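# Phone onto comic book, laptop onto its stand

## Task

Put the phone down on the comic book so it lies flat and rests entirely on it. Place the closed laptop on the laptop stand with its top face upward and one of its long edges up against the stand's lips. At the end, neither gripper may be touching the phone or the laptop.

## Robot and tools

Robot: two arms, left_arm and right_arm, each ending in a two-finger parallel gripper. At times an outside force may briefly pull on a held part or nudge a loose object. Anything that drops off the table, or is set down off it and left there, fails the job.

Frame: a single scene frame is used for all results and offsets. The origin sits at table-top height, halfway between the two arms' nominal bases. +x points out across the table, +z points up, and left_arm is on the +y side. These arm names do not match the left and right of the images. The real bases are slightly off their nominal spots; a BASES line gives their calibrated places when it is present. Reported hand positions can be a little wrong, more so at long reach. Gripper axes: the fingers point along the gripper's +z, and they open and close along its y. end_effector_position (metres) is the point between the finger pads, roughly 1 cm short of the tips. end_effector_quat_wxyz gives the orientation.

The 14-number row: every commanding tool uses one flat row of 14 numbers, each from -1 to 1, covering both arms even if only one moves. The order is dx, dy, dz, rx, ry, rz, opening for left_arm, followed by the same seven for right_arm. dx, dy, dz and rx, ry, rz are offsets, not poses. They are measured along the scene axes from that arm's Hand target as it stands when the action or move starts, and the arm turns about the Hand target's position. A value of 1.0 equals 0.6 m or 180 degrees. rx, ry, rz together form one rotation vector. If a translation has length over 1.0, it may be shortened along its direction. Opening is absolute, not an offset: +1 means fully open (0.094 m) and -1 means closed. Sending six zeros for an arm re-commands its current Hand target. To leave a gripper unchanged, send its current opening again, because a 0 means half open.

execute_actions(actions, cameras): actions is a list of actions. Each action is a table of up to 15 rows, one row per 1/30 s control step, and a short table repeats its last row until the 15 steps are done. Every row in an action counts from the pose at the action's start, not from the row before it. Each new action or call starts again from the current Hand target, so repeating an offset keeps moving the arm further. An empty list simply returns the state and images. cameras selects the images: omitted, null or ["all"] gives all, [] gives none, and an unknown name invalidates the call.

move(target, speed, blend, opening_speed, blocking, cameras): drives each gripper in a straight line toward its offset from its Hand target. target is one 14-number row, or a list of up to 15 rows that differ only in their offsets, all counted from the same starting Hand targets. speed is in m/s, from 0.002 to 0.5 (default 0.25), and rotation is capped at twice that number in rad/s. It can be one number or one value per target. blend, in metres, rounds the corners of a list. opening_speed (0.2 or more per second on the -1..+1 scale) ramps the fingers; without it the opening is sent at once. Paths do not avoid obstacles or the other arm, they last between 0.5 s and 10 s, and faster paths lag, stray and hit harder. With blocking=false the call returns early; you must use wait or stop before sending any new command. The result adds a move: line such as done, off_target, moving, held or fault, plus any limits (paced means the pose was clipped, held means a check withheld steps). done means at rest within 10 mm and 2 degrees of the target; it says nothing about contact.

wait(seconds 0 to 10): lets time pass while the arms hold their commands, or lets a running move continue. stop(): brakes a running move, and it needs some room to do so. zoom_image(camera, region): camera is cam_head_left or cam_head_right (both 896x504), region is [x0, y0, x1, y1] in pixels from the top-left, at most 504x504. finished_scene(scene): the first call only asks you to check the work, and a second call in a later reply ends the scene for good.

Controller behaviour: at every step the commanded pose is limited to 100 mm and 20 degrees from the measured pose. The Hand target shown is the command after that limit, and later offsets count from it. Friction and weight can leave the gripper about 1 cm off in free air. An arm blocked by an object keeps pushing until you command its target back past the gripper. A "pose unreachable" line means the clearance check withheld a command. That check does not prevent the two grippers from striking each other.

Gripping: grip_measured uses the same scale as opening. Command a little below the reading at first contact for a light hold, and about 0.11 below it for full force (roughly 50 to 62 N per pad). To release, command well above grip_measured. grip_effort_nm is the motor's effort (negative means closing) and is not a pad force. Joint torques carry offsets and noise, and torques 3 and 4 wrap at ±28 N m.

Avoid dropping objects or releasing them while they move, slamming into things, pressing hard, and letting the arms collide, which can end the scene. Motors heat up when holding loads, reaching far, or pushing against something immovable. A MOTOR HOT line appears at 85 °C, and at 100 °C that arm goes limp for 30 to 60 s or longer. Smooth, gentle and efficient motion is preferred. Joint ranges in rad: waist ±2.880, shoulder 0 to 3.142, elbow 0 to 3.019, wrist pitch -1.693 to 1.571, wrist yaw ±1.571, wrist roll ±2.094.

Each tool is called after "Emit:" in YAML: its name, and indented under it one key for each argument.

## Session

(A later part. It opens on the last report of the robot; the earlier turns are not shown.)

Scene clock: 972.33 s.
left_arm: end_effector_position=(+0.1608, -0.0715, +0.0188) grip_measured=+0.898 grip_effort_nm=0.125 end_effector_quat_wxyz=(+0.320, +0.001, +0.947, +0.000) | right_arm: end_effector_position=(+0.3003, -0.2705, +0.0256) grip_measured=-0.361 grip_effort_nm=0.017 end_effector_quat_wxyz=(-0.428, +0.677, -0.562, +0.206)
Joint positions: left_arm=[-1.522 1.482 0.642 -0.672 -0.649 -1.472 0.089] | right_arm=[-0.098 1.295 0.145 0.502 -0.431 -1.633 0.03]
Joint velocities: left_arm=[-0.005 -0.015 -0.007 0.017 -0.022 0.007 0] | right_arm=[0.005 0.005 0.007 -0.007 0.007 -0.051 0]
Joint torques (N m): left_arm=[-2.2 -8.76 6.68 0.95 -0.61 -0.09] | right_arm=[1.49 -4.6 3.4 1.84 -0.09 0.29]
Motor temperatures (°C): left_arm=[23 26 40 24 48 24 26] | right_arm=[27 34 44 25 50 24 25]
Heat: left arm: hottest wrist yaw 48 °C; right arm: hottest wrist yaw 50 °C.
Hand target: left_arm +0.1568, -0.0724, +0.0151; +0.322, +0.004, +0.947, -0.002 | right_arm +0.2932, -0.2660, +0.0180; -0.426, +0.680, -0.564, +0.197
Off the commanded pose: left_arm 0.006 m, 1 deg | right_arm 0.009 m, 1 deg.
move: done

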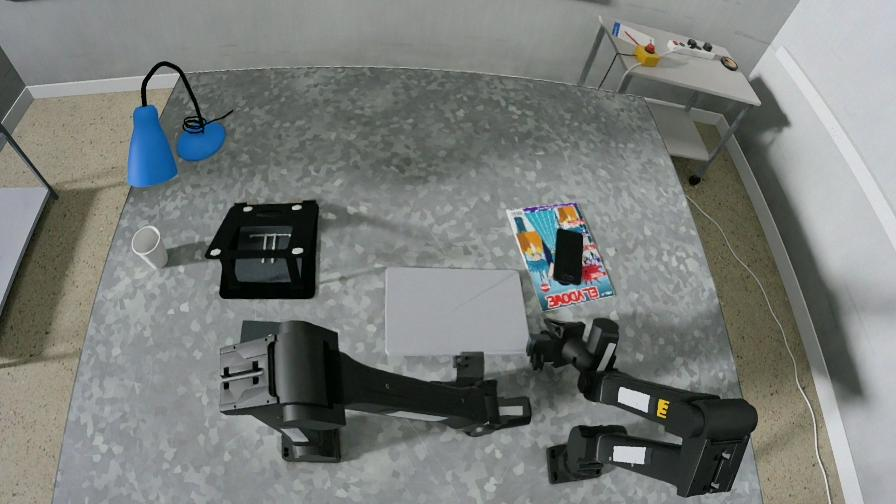

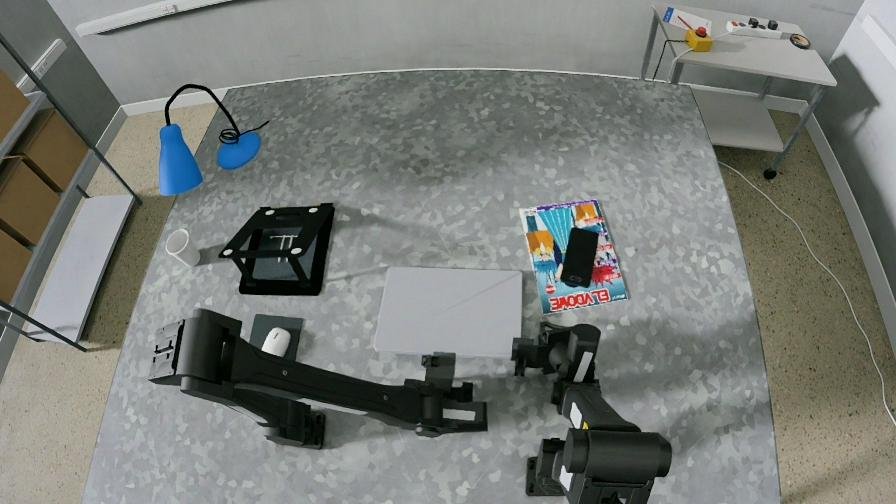

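Emit:
move:
  target: [0,0,0,0,0,0,0.9,0.02,0.165,0.0,0,0,0,-0.36]
  speed: 0.08

Emit:
zoom_image:
  camera: "cam_head_right"
  region: [350, 240, 610, 380]

Scene clock: 976.27 s.
left_arm: end_effector_position=(+0.1608, -0.0715, +0.0188) grip_measured=+0.898 grip_effort_nm=0.125 end_effector_quat_wxyz=(+0.320, +0.001, +0.947, +0.000) | right_arm: end_effector_position=(+0.3026, -0.1885, +0.0233) grip_measured=-0.361 grip_effort_nm=0.022 end_effector_quat_wxyz=(-0.421, +0.666, -0.575, +0.220)
Joint positions: left_arm=[-1.522 1.482 0.642 -0.672 -0.649 -1.472 0.089] | right_arm=[0.338 1.365 0.161 0.623 -0.029 -1.359 0.03]
Joint velocities: left_arm=[-0.005 0.005 0.007 0.002 -0.051 0.022 0] | right_arm=[-0.005 -0.005 -0.012 -0.002 -0.037 0.007 0]
Joint torques (N m): left_arm=[-2.43 -9.64 6.74 0.87 -0.58 -0.08] | right_arm=[3.19 -3.31 6.52 1.1 -0.81 0.35]
Motor temperatures (°C): left_arm=[23 26 39 24 48 24 26] | right_arm=[27 34 44 25 50 24 25]
Heat: left arm: hottest wrist yaw 48 °C; right arm: hottest wrist yaw 50 °C.
Hand target: left_arm +0.1568, -0.0724, +0.0151; +0.322, +0.004, +0.947, -0.002 | right_arm +0.3065, -0.1670, +0.0172; -0.425, +0.680, -0.564, +0.195
Off the commanded pose: left_arm 0.006 m, 1 deg | right_arm 0.022 m, 3 deg.
move: off_target (right_arm)

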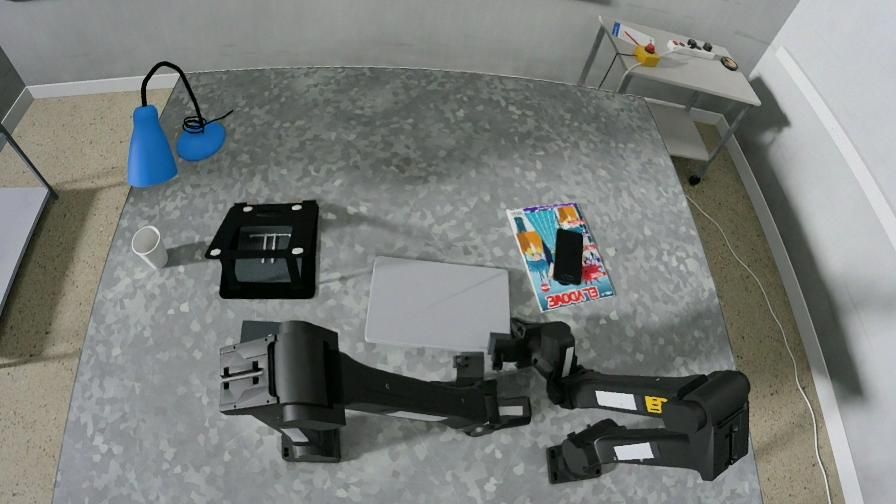

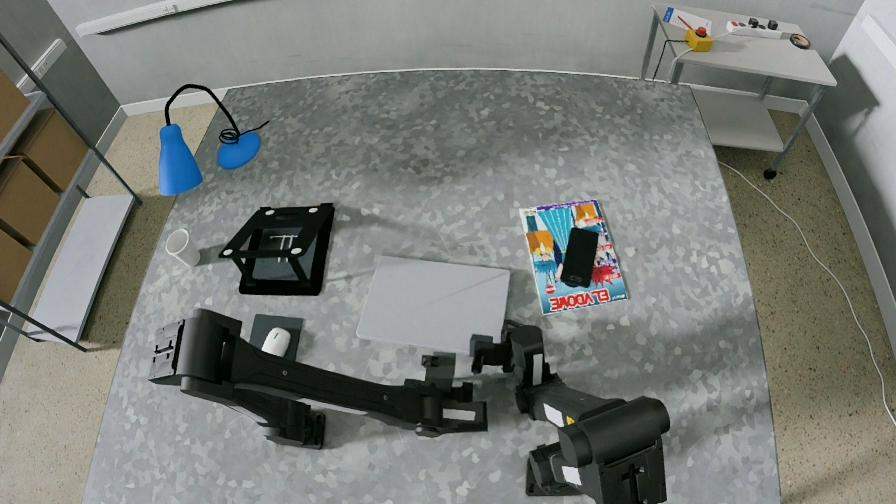

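Scaled by 1.938.

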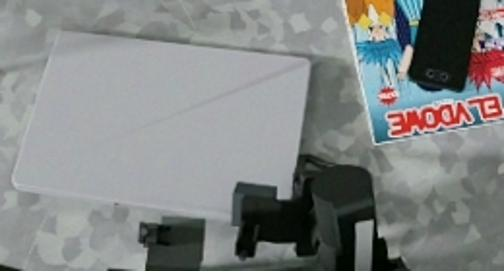

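Emit:
move:
  target:
    - [0,0.07,0,0,0,0,0.9,-0.0,-0.15,0.05,0,0,0,-0.36]
    - [0,0.07,0,0,0,0,0.9,-0.05,-0.24,0.3,0,0,0,-0.36]
  speed: 0.15
  cameras: []

Emit:
move:
  target: [0.32,0.0,0,0,0,0,0.9,0,0,0,0,0,0,-0.36]
  speed: 0.08

Emit:
zoom_image:
  camera: "cam_head_left"
  region: [340, 200, 600, 400]

Emit:
zoom_image:
  camera: "cam_head_right"
  region: [320, 200, 580, 400]

Scene clock: 982.30 s.
left_arm: end_effector_position=(+0.1583, -0.0320, +0.0142) grip_measured=+0.898 grip_effort_nm=0.120 end_effector_quat_wxyz=(+0.322, +0.001, +0.947, +0.004) | right_arm: end_effector_position=(+0.2633, -0.3032, +0.1608) grip_measured=-0.361 grip_effort_nm=0.017 end_effector_quat_wxyz=(-0.416, +0.682, -0.579, +0.166)
Joint positions: left_arm=[-1.522 1.402 0.536 -0.654 -0.653 -1.474 0.089] | right_arm=[-0.321 0.639 0.394 -0.578 -0.614 -1.802 0.03]
Joint velocities: left_arm=[-0.024 -0.005 -0.007 -0.012 -0.125 -0.051 -0.001] | right_arm=[0.005 -0.015 -0.017 0.002 0.007 0.007 0.001]
Joint torques (N m): left_arm=[-1.38 -9.99 5.87 0.81 -0.43 0.06] | right_arm=[-0.38 -2.96 13.85 0.72 -0.37 0.14]
Motor temperatures (°C): left_arm=[23 26 39 24 47 24 26] | right_arm=[27 34 43 25 49 24 25]
Heat: left arm: hottest wrist yaw 47 °C; right arm: hottest wrist yaw 49 °C.
Hand target: left_arm +0.1572, -0.0303, +0.0156; +0.322, +0.004, +0.947, -0.002 | right_arm +0.2768, -0.3116, +0.1983; -0.426, +0.679, -0.564, +0.198
Off the commanded pose: left_arm 0.002 m, 1 deg | right_arm 0.040 m, 4 deg.
move: off_target (right_arm)
No camera images: "cameras" was empty.

Scene clock: 985.20 s.
left_arm: end_effector_position=(+0.3227, -0.0265, +0.0147) grip_measured=+0.898 grip_effort_nm=0.115 end_effector_quat_wxyz=(+0.315, +0.017, +0.949, -0.004) | right_arm: end_effector_position=(+0.2629, -0.3032, +0.1621) grip_measured=-0.361 grip_effort_nm=0.017 end_effector_quat_wxyz=(-0.417, +0.682, -0.577, +0.168)
Joint positions: left_arm=[-0.984 1.47 0.592 -0.272 -0.498 -0.812 0.089] | right_arm=[-0.322 0.633 0.394 -0.579 -0.616 -1.804 0.03]
Joint velocities: left_arm=[0.005 -0.024 -0.012 -0.007 0.022 0.037 0] | right_arm=[-0.005 -0.015 -0.022 -0.012 -0.081 0.007 0]
Joint torques (N m): left_arm=[1.85 -6.53 11.82 1.84 -0.6 0.23] | right_arm=[-0.38 -2.55 13.85 0.77 -0.37 0.14]
Motor temperatures (°C): left_arm=[23 26 38 24 47 24 26] | right_arm=[27 34 45 25 49 24 25]
Heat: left arm: hottest wrist yaw 47 °C; right arm: hottest wrist yaw 49 °C.
Hand target: left_arm +0.3484, -0.0317, +0.0141; +0.322, +0.003, +0.947, +0.001 | right_arm +0.2768, -0.3116, +0.1983; -0.426, +0.679, -0.564, +0.198
Off the commanded pose: left_arm 0.027 m, 2 deg | right_arm 0.040 m, 4 deg.
move: off_target (left_arm, right_arm)

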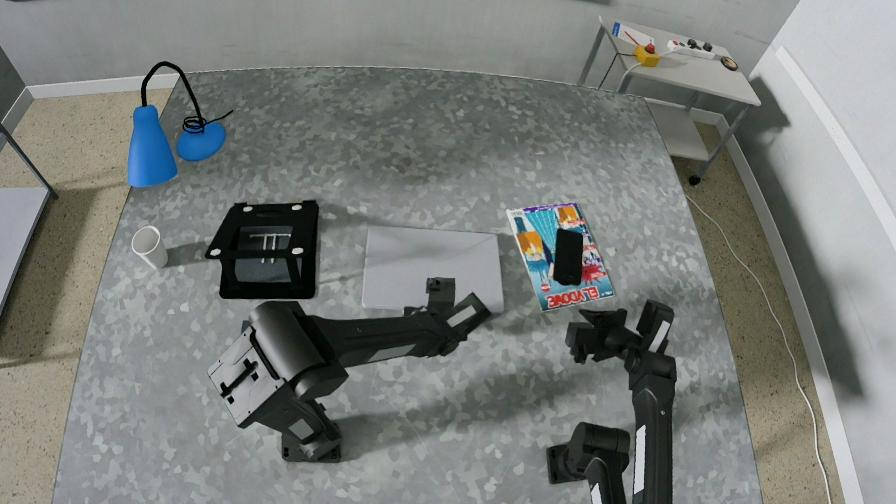

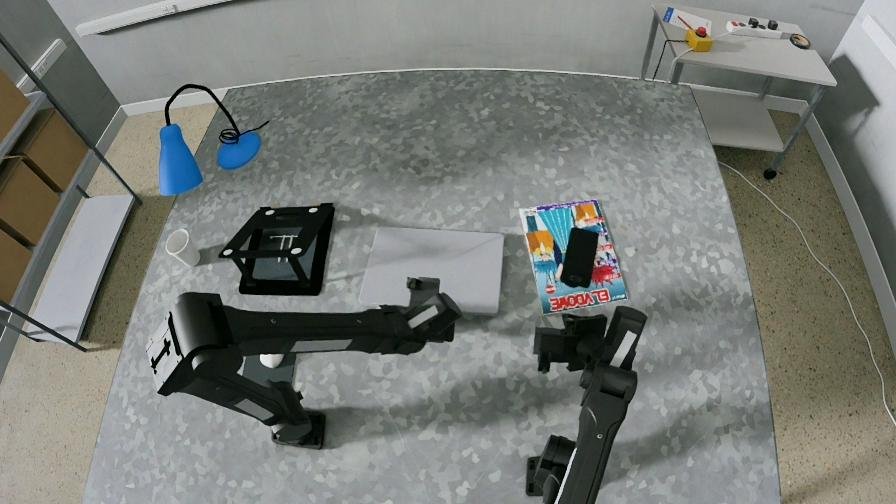

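Scaled by 1.938.

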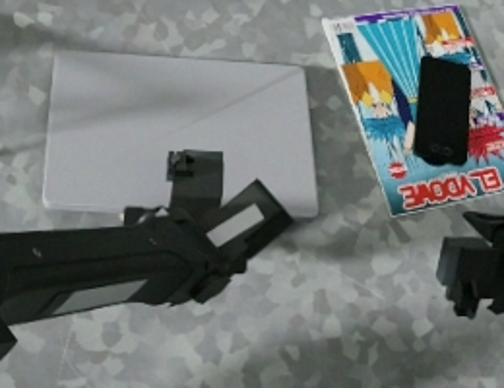

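Scaled by 1.938.

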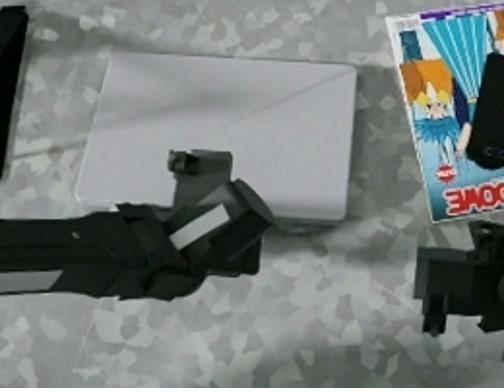

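Emit:
move:
  target:
    - [-0.1,0,0.03,0,0,0,0.5,0,0,0,0,0,0,-0.36]
    - [-0.15,0.1,0.3,0,0,0,0.5,0,0,0,0,0,0,-0.36]
    - [-0.38,0.95,0.4,0,0,0,0.5,0,0,0,0,0,0,-0.36]
  speed: 0.25
  blend: 0.04

Emit:
zoom_image:
  camera: "cam_head_left"
  region: [200, 200, 560, 420]

Emit:
zoom_image:
  camera: "cam_head_right"
  region: [200, 200, 560, 420]

Scene clock: 1008.57 s.
left_arm: end_effector_position=(+0.1326, +0.5197, +0.2336) grip_measured=+0.502 grip_effort_nm=-0.081 end_effector_quat_wxyz=(+0.312, +0.000, +0.950, -0.024) | right_arm: end_effector_position=(+0.2628, -0.3032, +0.1620) grip_measured=-0.361 grip_effort_nm=0.022 end_effector_quat_wxyz=(-0.417, +0.682, -0.577, +0.167)
Joint positions: left_arm=[1.55 1.102 0.962 -1.493 0.633 1.599 0.071] | right_arm=[-0.322 0.633 0.394 -0.58 -0.616 -1.804 0.03]
Joint velocities: left_arm=[-0.005 0.005 -0.002 -0.002 -0.007 -0.007 -0.001] | right_arm=[-0.015 -0.005 0.007 -0.002 -0.007 -0.022 0.001]
Joint torques (N m): left_arm=[-0.38 -6.18 16.55 -0.23 0.59 0.1] | right_arm=[-0.32 -2.55 13.89 0.73 -0.36 0.14]
Motor temperatures (°C): left_arm=[23 26 39 24 45 24 26] | right_arm=[27 33 51 25 46 24 25]
Heat: left arm: hottest wrist yaw 45 °C; right arm: hottest elbow 51 °C.
Hand target: left_arm +0.1291, +0.5393, +0.2574; +0.314, +0.006, +0.950, +0.002 | right_arm +0.2768, -0.3116, +0.1983; -0.426, +0.679, -0.564, +0.198
Off the commanded pose: left_arm 0.030 m, 3 deg | right_arm 0.040 m, 4 deg.
move: off_target (left_arm, right_arm); blend cut to 0.0305 m at target 1; limits=paced

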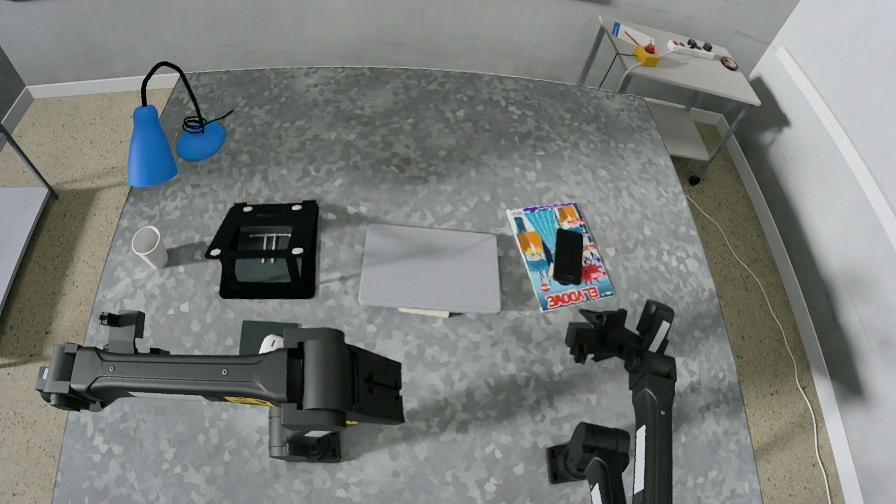

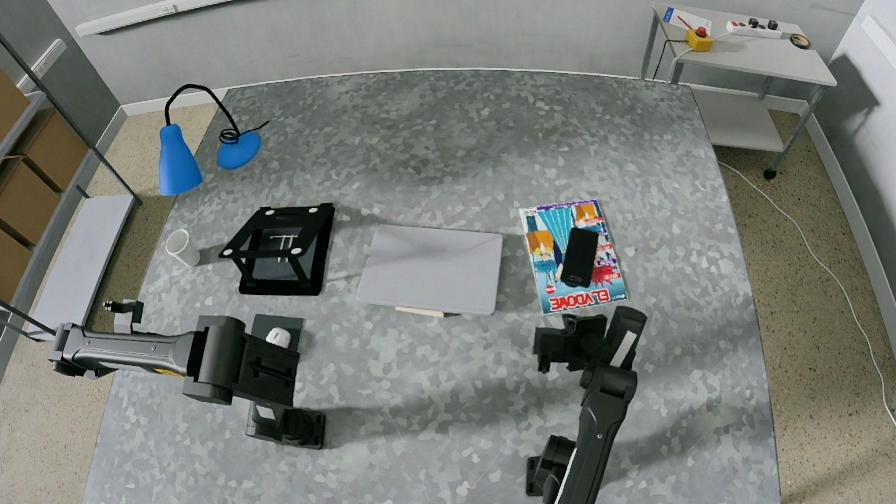

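Scaled by 1.400.

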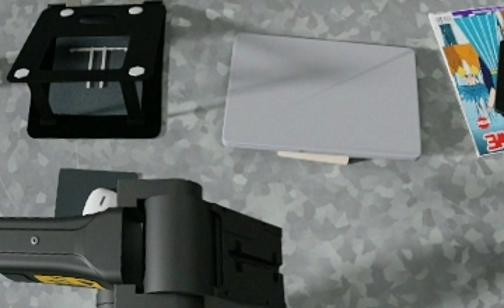

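Scaled by 1.400.

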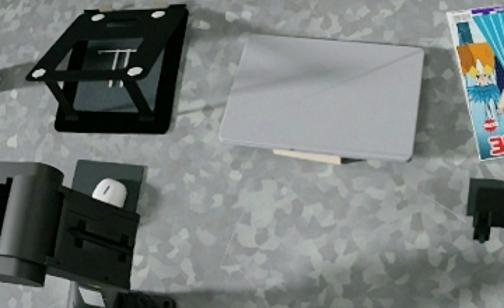

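Emit:
zoom_image:
  camera: "cam_head_left"
  region: [350, 270, 510, 340]

Emit:
zoom_image:
  camera: "cam_head_right"
  region: [350, 270, 510, 340]

Scaled by 3.150.

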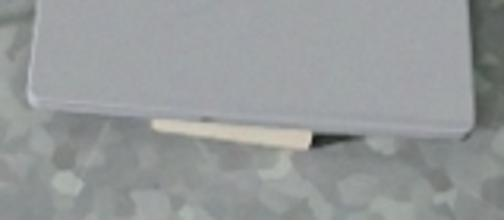

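Scaled by 3.150.

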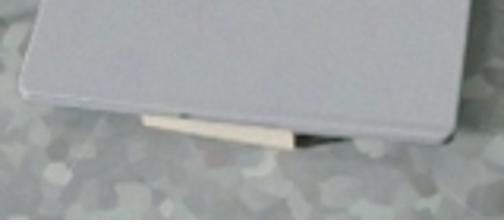

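Emit:
zoom_image:
  camera: "cam_head_left"
  region: [390, 290, 470, 330]

Emit:
zoom_image:
  camera: "cam_head_left"
  region: [440, 290, 520, 330]

Emit:
zoom_image:
  camera: "cam_head_right"
  region: [340, 280, 420, 320]

Scaled by 6.300.

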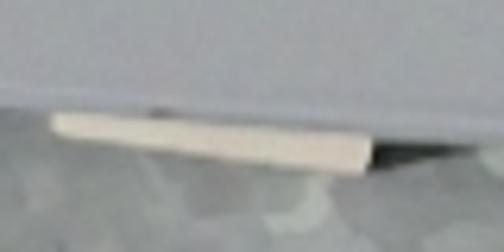

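Scaled by 6.300.

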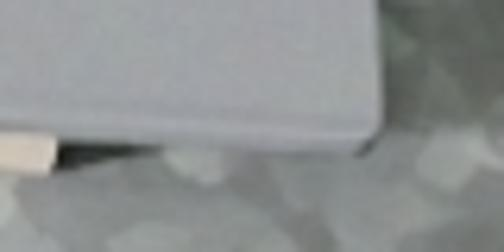

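Scaled by 6.300.

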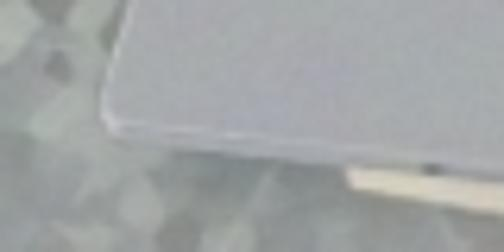

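Emit:
move:
  target:
    - [0.285,-0.198,0.07,0,0,0,-0.04,0,0,0,0,0,0,-0.04]
    - [0.285,-0.565,0.04,0.3755,-0.102,-0.335,-0.04,0,0,0,-0.0495,-0.054,0.097,-0.04]
    - [0.168,-0.765,-0.15,0.3755,-0.102,-0.335,-0.04,-0.028,0.186,-0.08,-0.0495,-0.054,0.097,-0.04]
  speed: 0.25
  blend: 0.04

Emit:
zoom_image:
  camera: "cam_head_left"
  region: [320, 240, 580, 400]

Emit:
zoom_image:
  camera: "cam_head_right"
  region: [320, 240, 580, 400]

Scene clock: 1070.93 s.
left_arm: end_effector_position=(+0.2278, +0.0892, +0.1558) grip_measured=-0.038 grip_effort_nm=-0.081 end_effector_quat_wxyz=(+0.349, +0.614, +0.607, +0.363) | right_arm: end_effector_position=(+0.2626, -0.2021, +0.1579) grip_measured=-0.041 grip_effort_nm=0.061 end_effector_quat_wxyz=(-0.443, +0.767, -0.400, +0.234)
Joint positions: left_arm=[-1.312 0.659 0.37 -0.835 -0.994 0.544 0.045] | right_arm=[0.145 0.581 0.284 -0.272 -0.389 -1.815 0.045]
Joint velocities: left_arm=[-0.005 0.005 0.012 -0.002 0.037 0.022 -0.001] | right_arm=[-0.015 -0.005 -0.007 -0.007 -0.066 0.037 0]
Joint torques (N m): left_arm=[-2.55 -0.73 13.96 0.7 -0.64 -0.13] | right_arm=[1.44 -0.85 8.01 1.95 -0.06 0.29]
Motor temperatures (°C): left_arm=[23 26 43 24 41 24 26] | right_arm=[27 33 57 25 40 23 25]
Heat: left arm: hottest elbow 43 °C; right arm: hottest elbow 57 °C.
Hand target: left_arm +0.2279, +0.0787, +0.1696; +0.360, +0.611, +0.607, +0.358 | right_arm +0.2601, -0.1988, +0.1504; -0.443, +0.769, -0.400, +0.229
Off the commanded pose: left_arm 0.015 m, 1 deg | right_arm 0.008 m, 1 deg.
move: off_target (left_arm)

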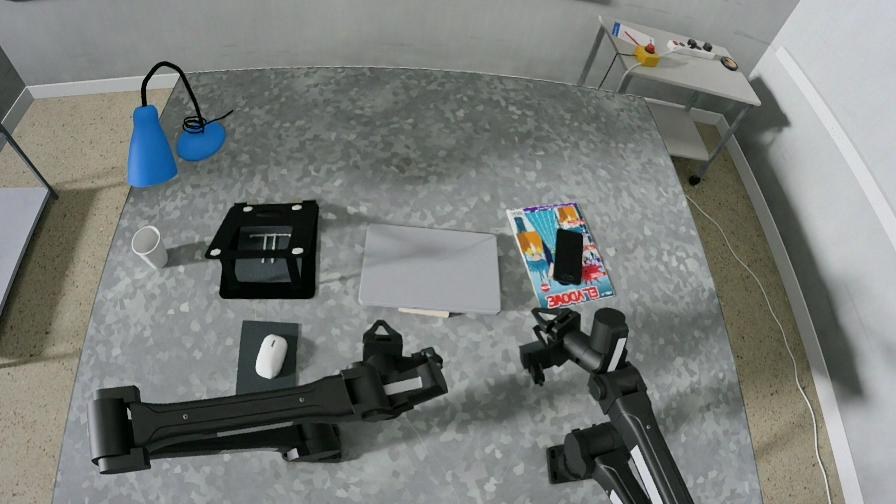

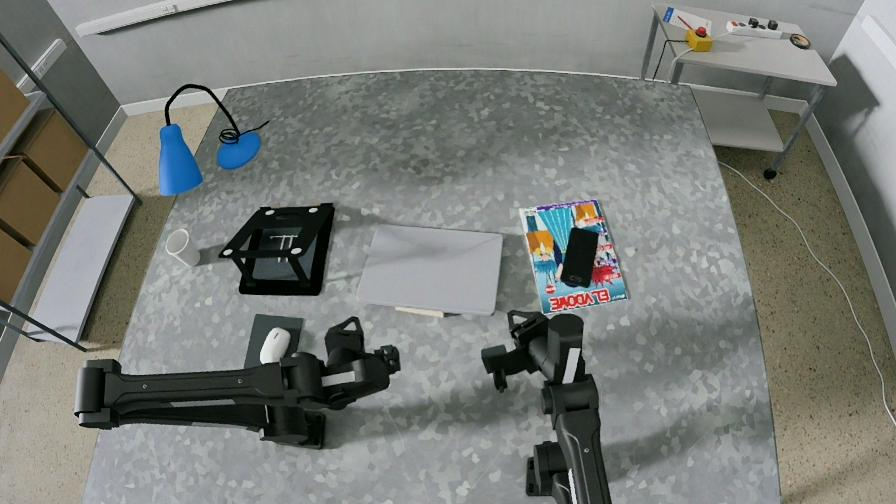

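Scaled by 1.938.

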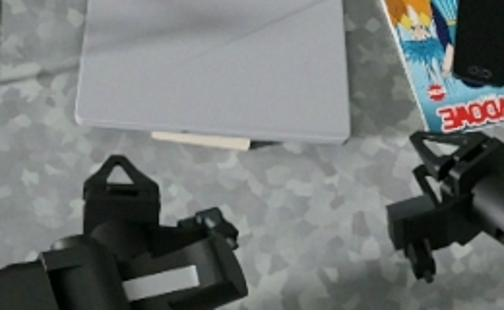

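Scaled by 1.938.

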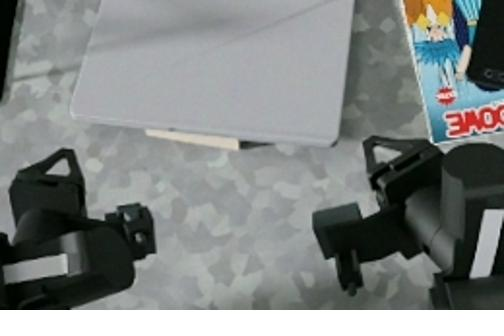

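Emit:
move:
  target: [0.06,0.01,-0.228,0,0,0,-0.04,0.03,0.02,-0.195,0,0,0,-0.04]
  speed: 0.12

Emit:
zoom_image:
  camera: "cam_head_left"
  region: [330, 270, 570, 390]

Emit:
zoom_image:
  camera: "cam_head_right"
  region: [330, 270, 570, 390]

Scene clock: 1078.37 s.
left_arm: end_effector_position=(+0.2608, +0.0826, +0.0376) grip_measured=-0.038 grip_effort_nm=-0.085 end_effector_quat_wxyz=(+0.364, +0.612, +0.606, +0.355) | right_arm: end_effector_position=(+0.2826, -0.1900, +0.0392) grip_measured=-0.041 grip_effort_nm=0.071 end_effector_quat_wxyz=(-0.444, +0.766, -0.399, +0.237)
Joint positions: left_arm=[-1.138 1.153 0.127 0.149 -0.891 0.812 0.045] | right_arm=[0.192 1.268 0.114 0.601 -0.349 -1.788 0.045]
Joint velocities: left_arm=[0.005 0.005 0.007 -0.002 -0.051 -0.007 0] | right_arm=[-0.015 0.005 -0.002 -0.012 0.007 -0.037 -0.001]
Joint torques (N m): left_arm=[0.09 -4.01 5.49 2.14 -0.25 -0.01] | right_arm=[1.49 -4.25 3.73 1.98 -0.05 0.29]
Motor temperatures (°C): left_arm=[23 26 43 24 41 24 26] | right_arm=[27 33 53 25 39 23 25]
Heat: left arm: hottest elbow 43 °C; right arm: hottest elbow 53 °C.
Hand target: left_arm +0.2620, +0.0882, +0.0338; +0.359, +0.611, +0.608, +0.358 | right_arm +0.2765, -0.1872, +0.0331; -0.443, +0.769, -0.400, +0.229
Off the commanded pose: left_arm 0.006 m, 1 deg | right_arm 0.008 m, 1 deg.
move: done

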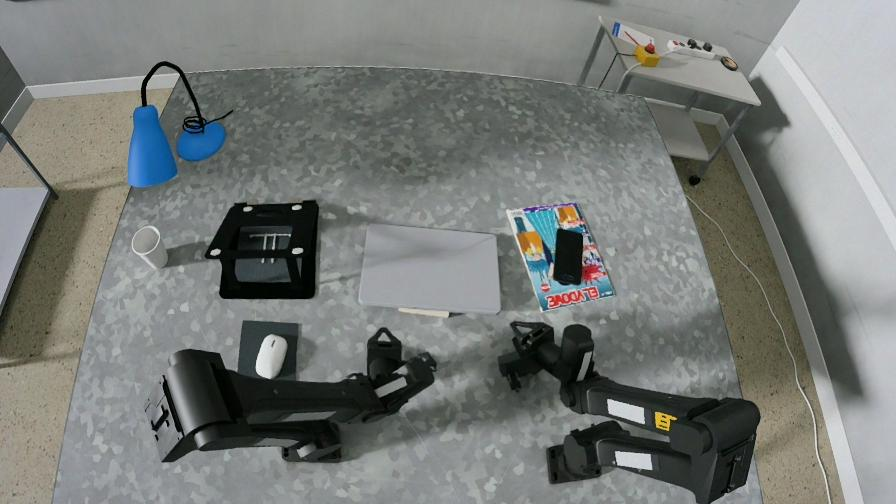

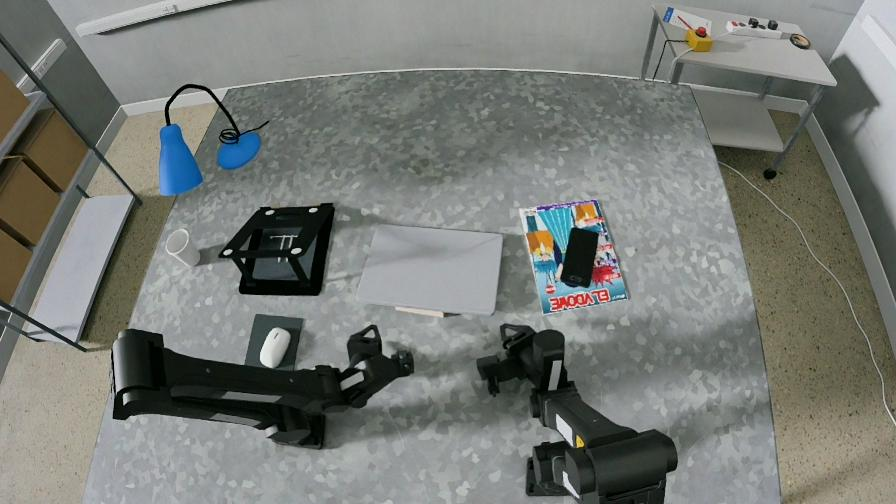

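Scaled by 2.100.

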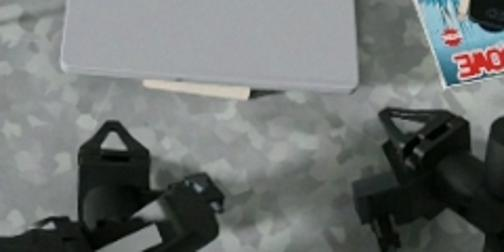

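Scaled by 2.100.

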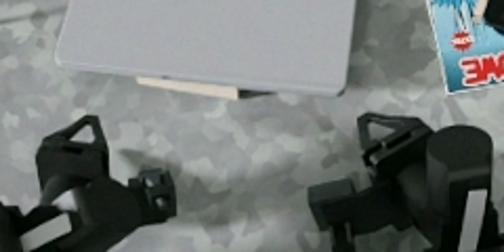

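Emit:
move:
  target: [0.145,-0.005,-0.008,0,0,0,-0.04,0.1,0.068,-0.009,0,0,0,-0.04]
  speed: 0.05

Emit:
zoom_image:
  camera: "cam_head_left"
  region: [330, 240, 570, 360]

Emit:
zoom_image:
  camera: "cam_head_right"
  region: [330, 240, 570, 360]

Scene clock: 1086.77 s.
left_arm: end_effector_position=(+0.3381, +0.0885, +0.0292) grip_measured=-0.039 grip_effort_nm=-0.012 end_effector_quat_wxyz=(+0.359, +0.612, +0.607, +0.358) | right_arm: end_effector_position=(+0.3290, -0.1548, +0.0298) grip_measured=-0.041 grip_effort_nm=0.066 end_effector_quat_wxyz=(-0.442, +0.768, -0.400, +0.233)
Joint positions: left_arm=[-0.806 1.401 0.191 0.552 -0.656 1.132 0.045] | right_arm=[0.294 1.477 0.249 0.684 -0.263 -1.732 0.045]
Joint velocities: left_arm=[-0.005 -0.005 -0.007 0.012 0.022 -0.051 0] | right_arm=[0.015 -0.005 0.012 -0.012 -0.022 -0.066 0.001]
Joint torques (N m): left_arm=[-0.26 -4.78 7.72 1.77 0.15 0.01] | right_arm=[1.44 -5.89 5.91 1.54 0.03 0.28]
Motor temperatures (°C): left_arm=[23 26 41 24 40 24 26] | right_arm=[27 32 50 25 38 23 25]
Heat: left arm: hottest elbow 41 °C; right arm: hottest elbow 50 °C.
Hand target: left_arm +0.3480, +0.0844, +0.0284; +0.358, +0.611, +0.608, +0.359 | right_arm +0.3369, -0.1474, +0.0264; -0.443, +0.769, -0.400, +0.229
Off the commanded pose: left_arm 0.011 m, 0 deg | right_arm 0.012 m, 1 deg.
move: off_target (left_arm, right_arm)

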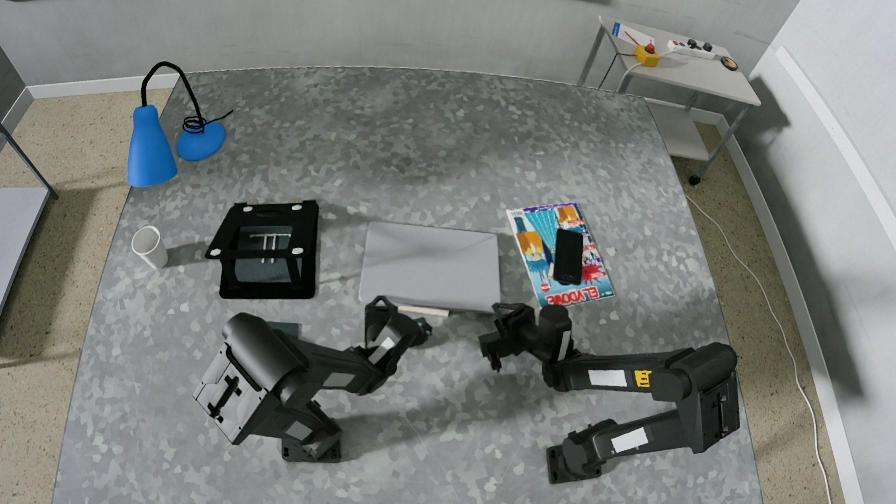

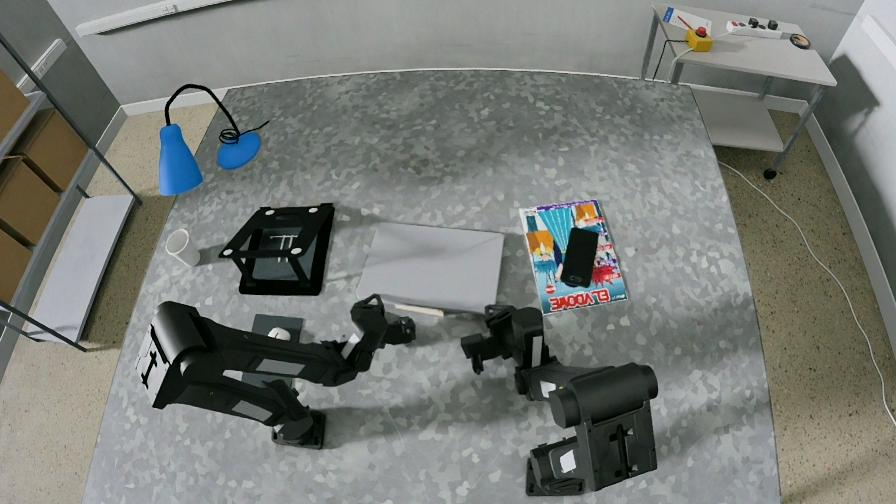

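Scaled by 2.100.

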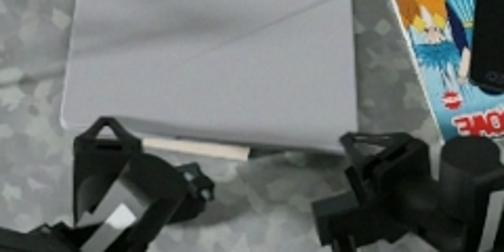

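Scaled by 2.100.

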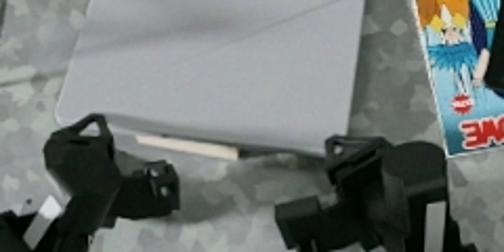

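Emit:
move:
  target: [0.03,0,0,0,0,0,-0.04,0.027,0.018,0,0,0,0,-0.04]
  speed: 0.05
  cameras: ["cam_head_left","cam_head_right"]

Emit:
zoom_image:
  camera: "cam_head_left"
  region: [330, 240, 570, 360]

Emit:
zoom_image:
  camera: "cam_head_right"
  region: [330, 240, 570, 360]

Scene clock: 1092.77 s.
left_arm: end_effector_position=(+0.3551, +0.0870, +0.0293) grip_measured=-0.039 grip_effort_nm=-0.012 end_effector_quat_wxyz=(+0.360, +0.612, +0.607, +0.357) | right_arm: end_effector_position=(+0.3451, -0.1449, +0.0302) grip_measured=-0.041 grip_effort_nm=0.066 end_effector_quat_wxyz=(-0.444, +0.767, -0.400, +0.235)
Joint positions: left_arm=[-0.757 1.437 0.222 0.579 -0.614 1.169 0.045] | right_arm=[0.313 1.517 0.296 0.684 -0.247 -1.722 0.045]
Joint velocities: left_arm=[-0.015 0.005 0.007 -0.002 -0.022 -0.022 0] | right_arm=[-0.005 -0.015 -0.007 -0.017 -0.051 -0.022 0]
Joint torques (N m): left_arm=[0.56 -5.48 7.71 1.83 0.13 0.06] | right_arm=[1.55 -6.89 6.22 1.18 0.03 0.29]
Motor temperatures (°C): left_arm=[23 25 41 24 40 24 26] | right_arm=[27 33 48 25 38 23 25]
Heat: left arm: hottest elbow 41 °C; right arm: hottest elbow 48 °C.
Hand target: left_arm +0.3660, +0.0841, +0.0283; +0.358, +0.611, +0.608, +0.359 | right_arm +0.3533, -0.1369, +0.0262; -0.443, +0.769, -0.400, +0.229
Off the commanded pose: left_arm 0.011 m, 0 deg | right_arm 0.012 m, 1 deg.
move: off_target (left_arm, right_arm)

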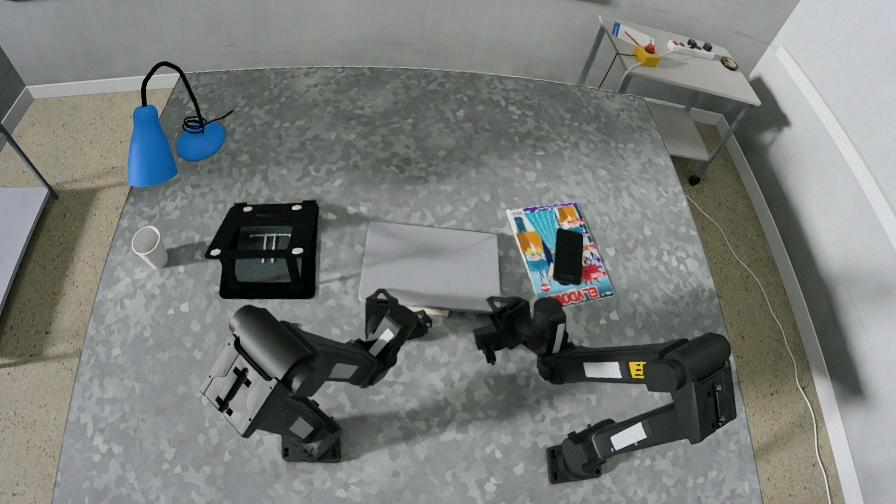

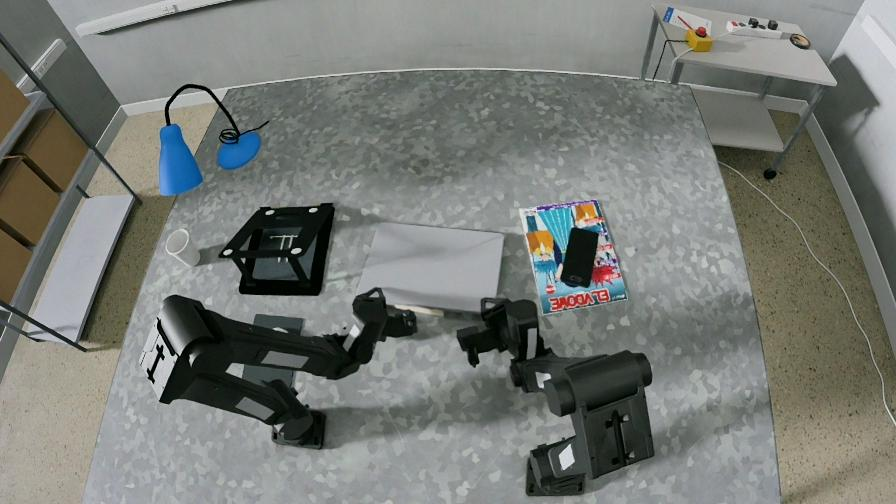

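Scaled by 2.100.

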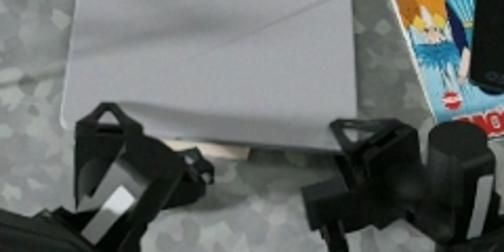

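Scaled by 2.100.

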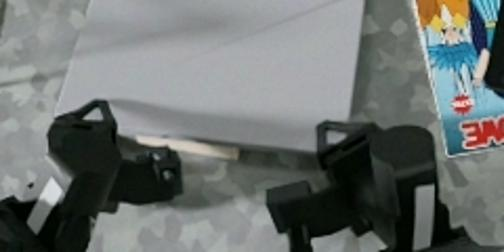

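Emit:
move:
  target: [0.022,0,0,0,0,0,-0.04,0.02,0.01,0,0,0,0,-0.04]
  speed: 0.05
  cameras: []

Emit:
move:
  target: [0,0,0.006,0,0,0,-0.6,0,0,0.006,0,0,0,-0.6]
  opening_speed: 0.3

Emit:
zoom_image:
  camera: "cam_head_left"
  region: [330, 220, 570, 340]

Emit:
zoom_image:
  camera: "cam_head_right"
  region: [330, 220, 570, 340]

Scene clock: 1096.67 s.
left_arm: end_effector_position=(+0.3677, +0.0863, +0.0294) grip_measured=-0.039 grip_effort_nm=-0.012 end_effector_quat_wxyz=(+0.360, +0.612, +0.607, +0.357) | right_arm: end_effector_position=(+0.3570, -0.1392, +0.0306) grip_measured=-0.041 grip_effort_nm=0.066 end_effector_quat_wxyz=(-0.445, +0.766, -0.399, +0.236)
Joint positions: left_arm=[-0.724 1.462 0.246 0.592 -0.587 1.192 0.045] | right_arm=[0.318 1.544 0.329 0.684 -0.243 -1.718 0.045]
Joint velocities: left_arm=[0.005 -0.005 0.002 0.012 0.022 -0.037 -0.001] | right_arm=[-0.015 0.005 -0.017 0.002 0.066 -0.037 0]
Joint torques (N m): left_arm=[0.26 -5.36 7.72 1.54 0.12 0.04] | right_arm=[1.55 -7.65 6.41 0.87 0.03 0.29]
Motor temperatures (°C): left_arm=[23 25 40 24 40 24 26] | right_arm=[27 33 47 25 37 23 25]
Heat: left arm: hottest elbow 40 °C; right arm: hottest elbow 47 °C.
Hand target: left_arm +0.3790, +0.0839, +0.0281; +0.358, +0.611, +0.608, +0.359 | right_arm +0.3654, -0.1311, +0.0261; -0.443, +0.769, -0.400, +0.229
Off the commanded pose: left_arm 0.012 m, 0 deg | right_arm 0.012 m, 1 deg.
move: off_target (left_arm, right_arm)
No camera images: "cameras" was empty.

Scene clock: 1098.83 s.
left_arm: end_effector_position=(+0.3707, +0.0862, +0.0321) grip_measured=-0.459 grip_effort_nm=-0.989 end_effector_quat_wxyz=(+0.360, +0.612, +0.604, +0.362) | right_arm: end_effector_position=(+0.3592, -0.1382, +0.0323) grip_measured=-0.448 grip_effort_nm=-1.018 end_effector_quat_wxyz=(-0.445, +0.767, -0.396, +0.237)
Joint positions: left_arm=[-0.721 1.461 0.252 0.594 -0.592 1.204 0.025] | right_arm=[0.319 1.541 0.336 0.675 -0.243 -1.724 0.026]
Joint velocities: left_arm=[0.015 0.005 -0.017 -0.022 0.037 0.022 0] | right_arm=[-0.005 0.015 0.007 -0.002 -0.066 0.007 0]
Joint torques (N m): left_arm=[0.67 -7.53 7.38 1.07 0.29 -0.12] | right_arm=[1.44 -8.82 6.15 0.62 0.03 0.33]
Motor temperatures (°C): left_arm=[23 25 40 24 40 24 26] | right_arm=[27 33 46 25 37 23 25]
Heat: left arm: hottest elbow 40 °C; right arm: hottest elbow 46 °C.
Hand target: left_arm +0.3792, +0.0839, +0.0317; +0.358, +0.611, +0.608, +0.359 | right_arm +0.3654, -0.1311, +0.0296; -0.443, +0.769, -0.400, +0.229
Off the commanded pose: left_arm 0.009 m, 1 deg | right_arm 0.010 m, 1 deg.
move: done

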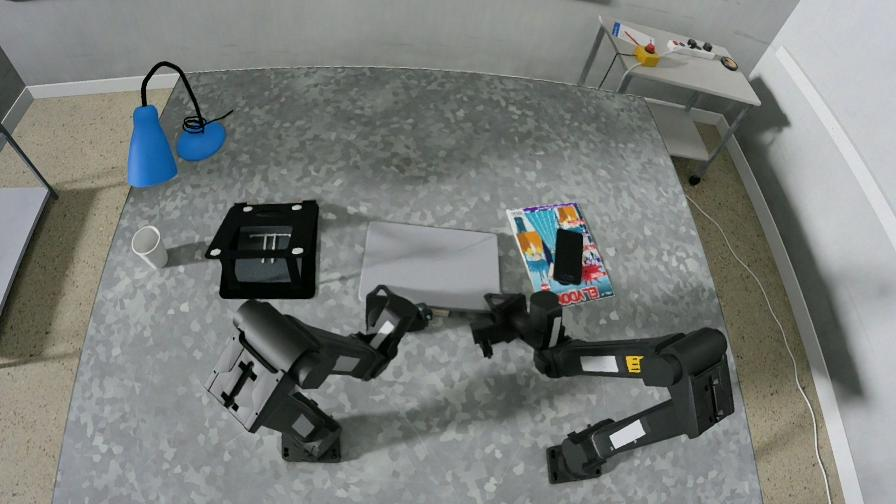

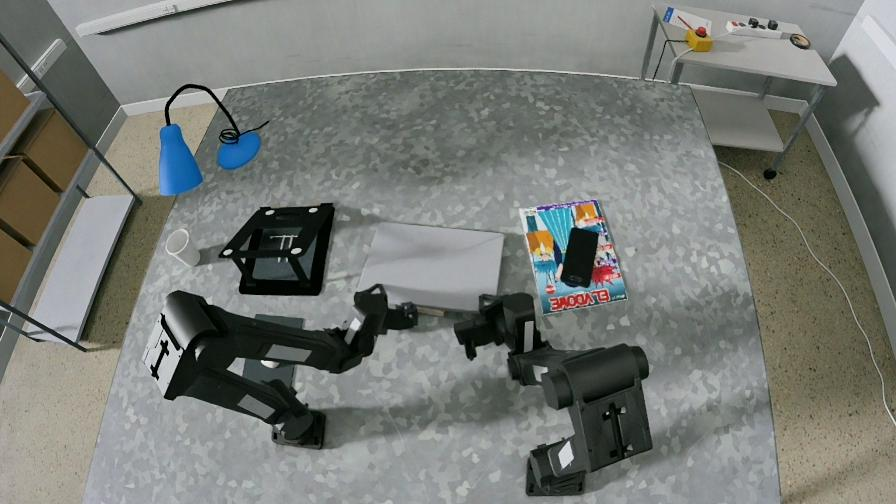

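Scaled by 2.100.

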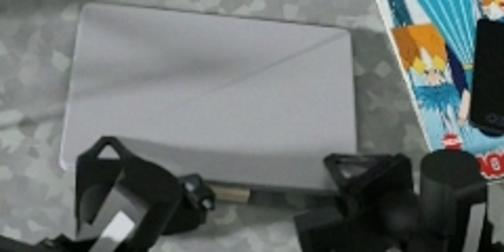

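Scaled by 2.100.

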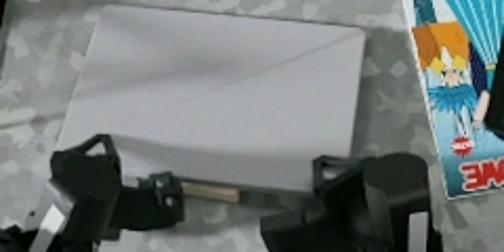

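Emit:
move:
  target: [0,0,0.0,0,0,0,-0.85,0,0,0.0,0,0,0,-0.85]
  opening_speed: 0.4
  cameras: []

Emit:
move:
  target: [0,0,0.08,0,0,0,-0.85,0,0,0.08,0,0,0,-0.85]
  speed: 0.06

Emit:
zoom_image:
  camera: "cam_head_left"
  region: [330, 210, 570, 340]

Emit:
zoom_image:
  camera: "cam_head_right"
  region: [330, 210, 570, 340]

Scene clock: 1103.13 s.
left_arm: end_effector_position=(+0.3708, +0.0862, +0.0322) grip_measured=-0.461 grip_effort_nm=-1.004 end_effector_quat_wxyz=(+0.360, +0.611, +0.604, +0.362) | right_arm: end_effector_position=(+0.3593, -0.1382, +0.0324) grip_measured=-0.449 grip_effort_nm=-1.038 end_effector_quat_wxyz=(-0.445, +0.767, -0.396, +0.237)
Joint positions: left_arm=[-0.721 1.461 0.252 0.594 -0.592 1.204 0.025] | right_arm=[0.319 1.541 0.336 0.675 -0.243 -1.724 0.026]
Joint velocities: left_arm=[0.005 -0.005 0.007 -0.012 -0.007 -0.066 0] | right_arm=[0.005 -0.015 -0.002 0.007 0.022 0.051 0]
Joint torques (N m): left_arm=[-0.5 -7.41 7.88 1.02 0.28 -0.11] | right_arm=[1.44 -8.7 6.13 0.58 0.04 0.33]
Motor temperatures (°C): left_arm=[23 25 40 24 39 24 27] | right_arm=[27 33 46 25 37 23 25]
Heat: left arm: hottest elbow 40 °C; right arm: hottest elbow 46 °C.
Hand target: left_arm +0.3792, +0.0839, +0.0317; +0.358, +0.611, +0.608, +0.359 | right_arm +0.3654, -0.1311, +0.0296; -0.443, +0.769, -0.400, +0.229
Off the commanded pose: left_arm 0.009 m, 1 deg | right_arm 0.010 m, 1 deg.
move: done
No camera images: "cameras" was empty.

Scene clock: 1104.53 s.
left_arm: end_effector_position=(+0.3683, +0.0872, +0.0666) grip_measured=-0.561 grip_effort_nm=-0.989 end_effector_quat_wxyz=(+0.352, +0.620, +0.604, +0.356) | right_arm: end_effector_position=(+0.3577, -0.1380, +0.0666) grip_measured=-0.528 grip_effort_nm=-1.028 end_effector_quat_wxyz=(-0.443, +0.761, -0.421, +0.218)
Joint positions: left_arm=[-0.718 1.248 0.28 0.33 -0.579 1.204 0.021] | right_arm=[0.321 1.362 0.364 0.441 -0.242 -1.671 0.022]
Joint velocities: left_arm=[-0.015 -0.005 0.002 0.002 -0.022 -0.007 0] | right_arm=[-0.015 -0.015 -0.002 -0.007 -0.066 -0.007 -0.001]
Joint torques (N m): left_arm=[-0.21 -8.53 10.45 0.58 -0.2 -0.07] | right_arm=[1.26 -10.17 7.84 0.53 -0.01 -0.16]
Motor temperatures (°C): left_arm=[23 25 39 24 39 24 27] | right_arm=[26 33 45 25 37 23 25]
Heat: left arm: hottest elbow 39 °C; right arm: hottest elbow 45 °C.
Hand target: left_arm +0.3797, +0.0831, +0.0789; +0.358, +0.611, +0.608, +0.359 | right_arm +0.3661, -0.1310, +0.0777; -0.443, +0.769, -0.400, +0.229
Off the commanded pose: left_arm 0.017 m, 1 deg | right_arm 0.015 m, 3 deg.
move: off_target (left_arm, right_arm)

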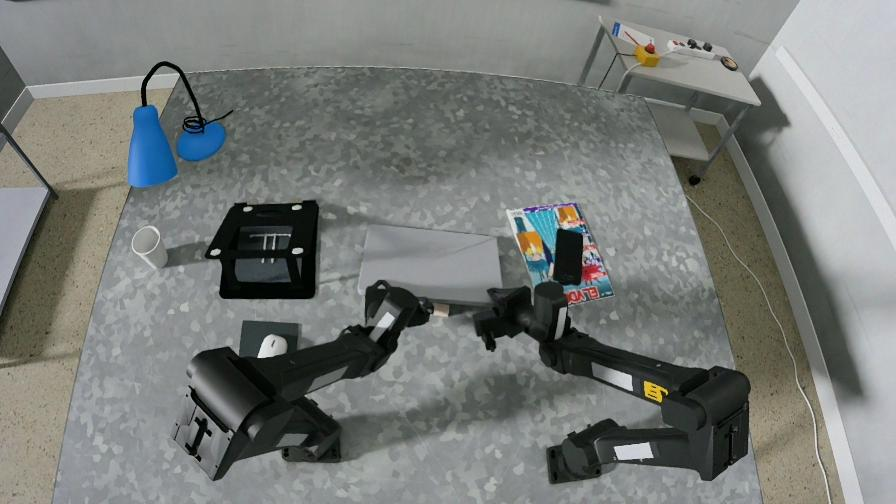

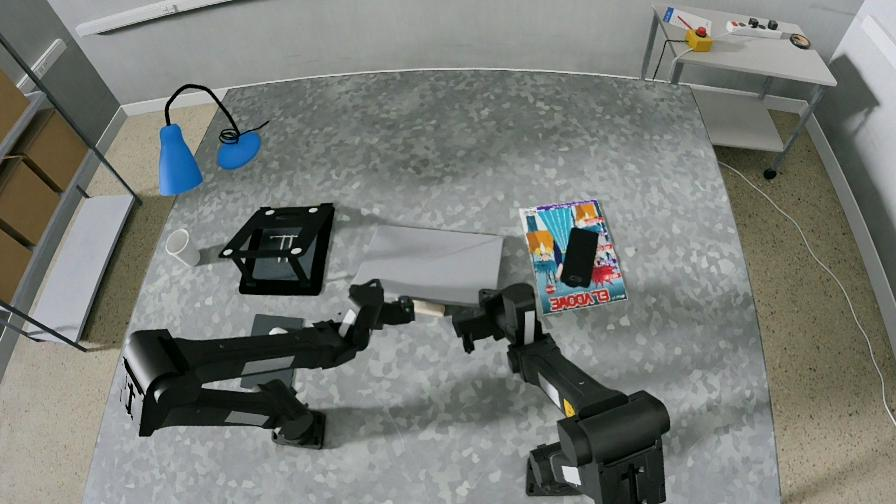

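Scaled by 2.100.

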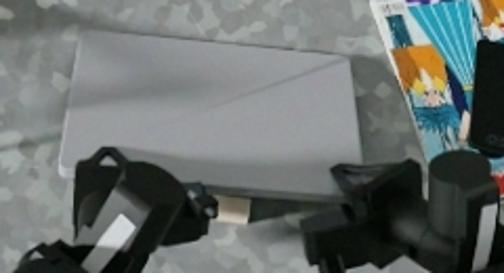

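Scaled by 2.100.

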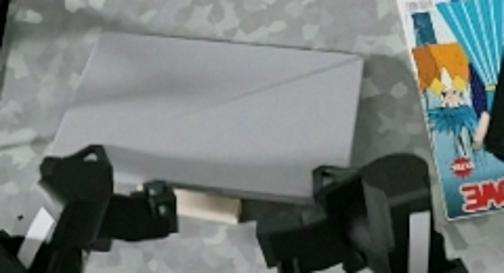

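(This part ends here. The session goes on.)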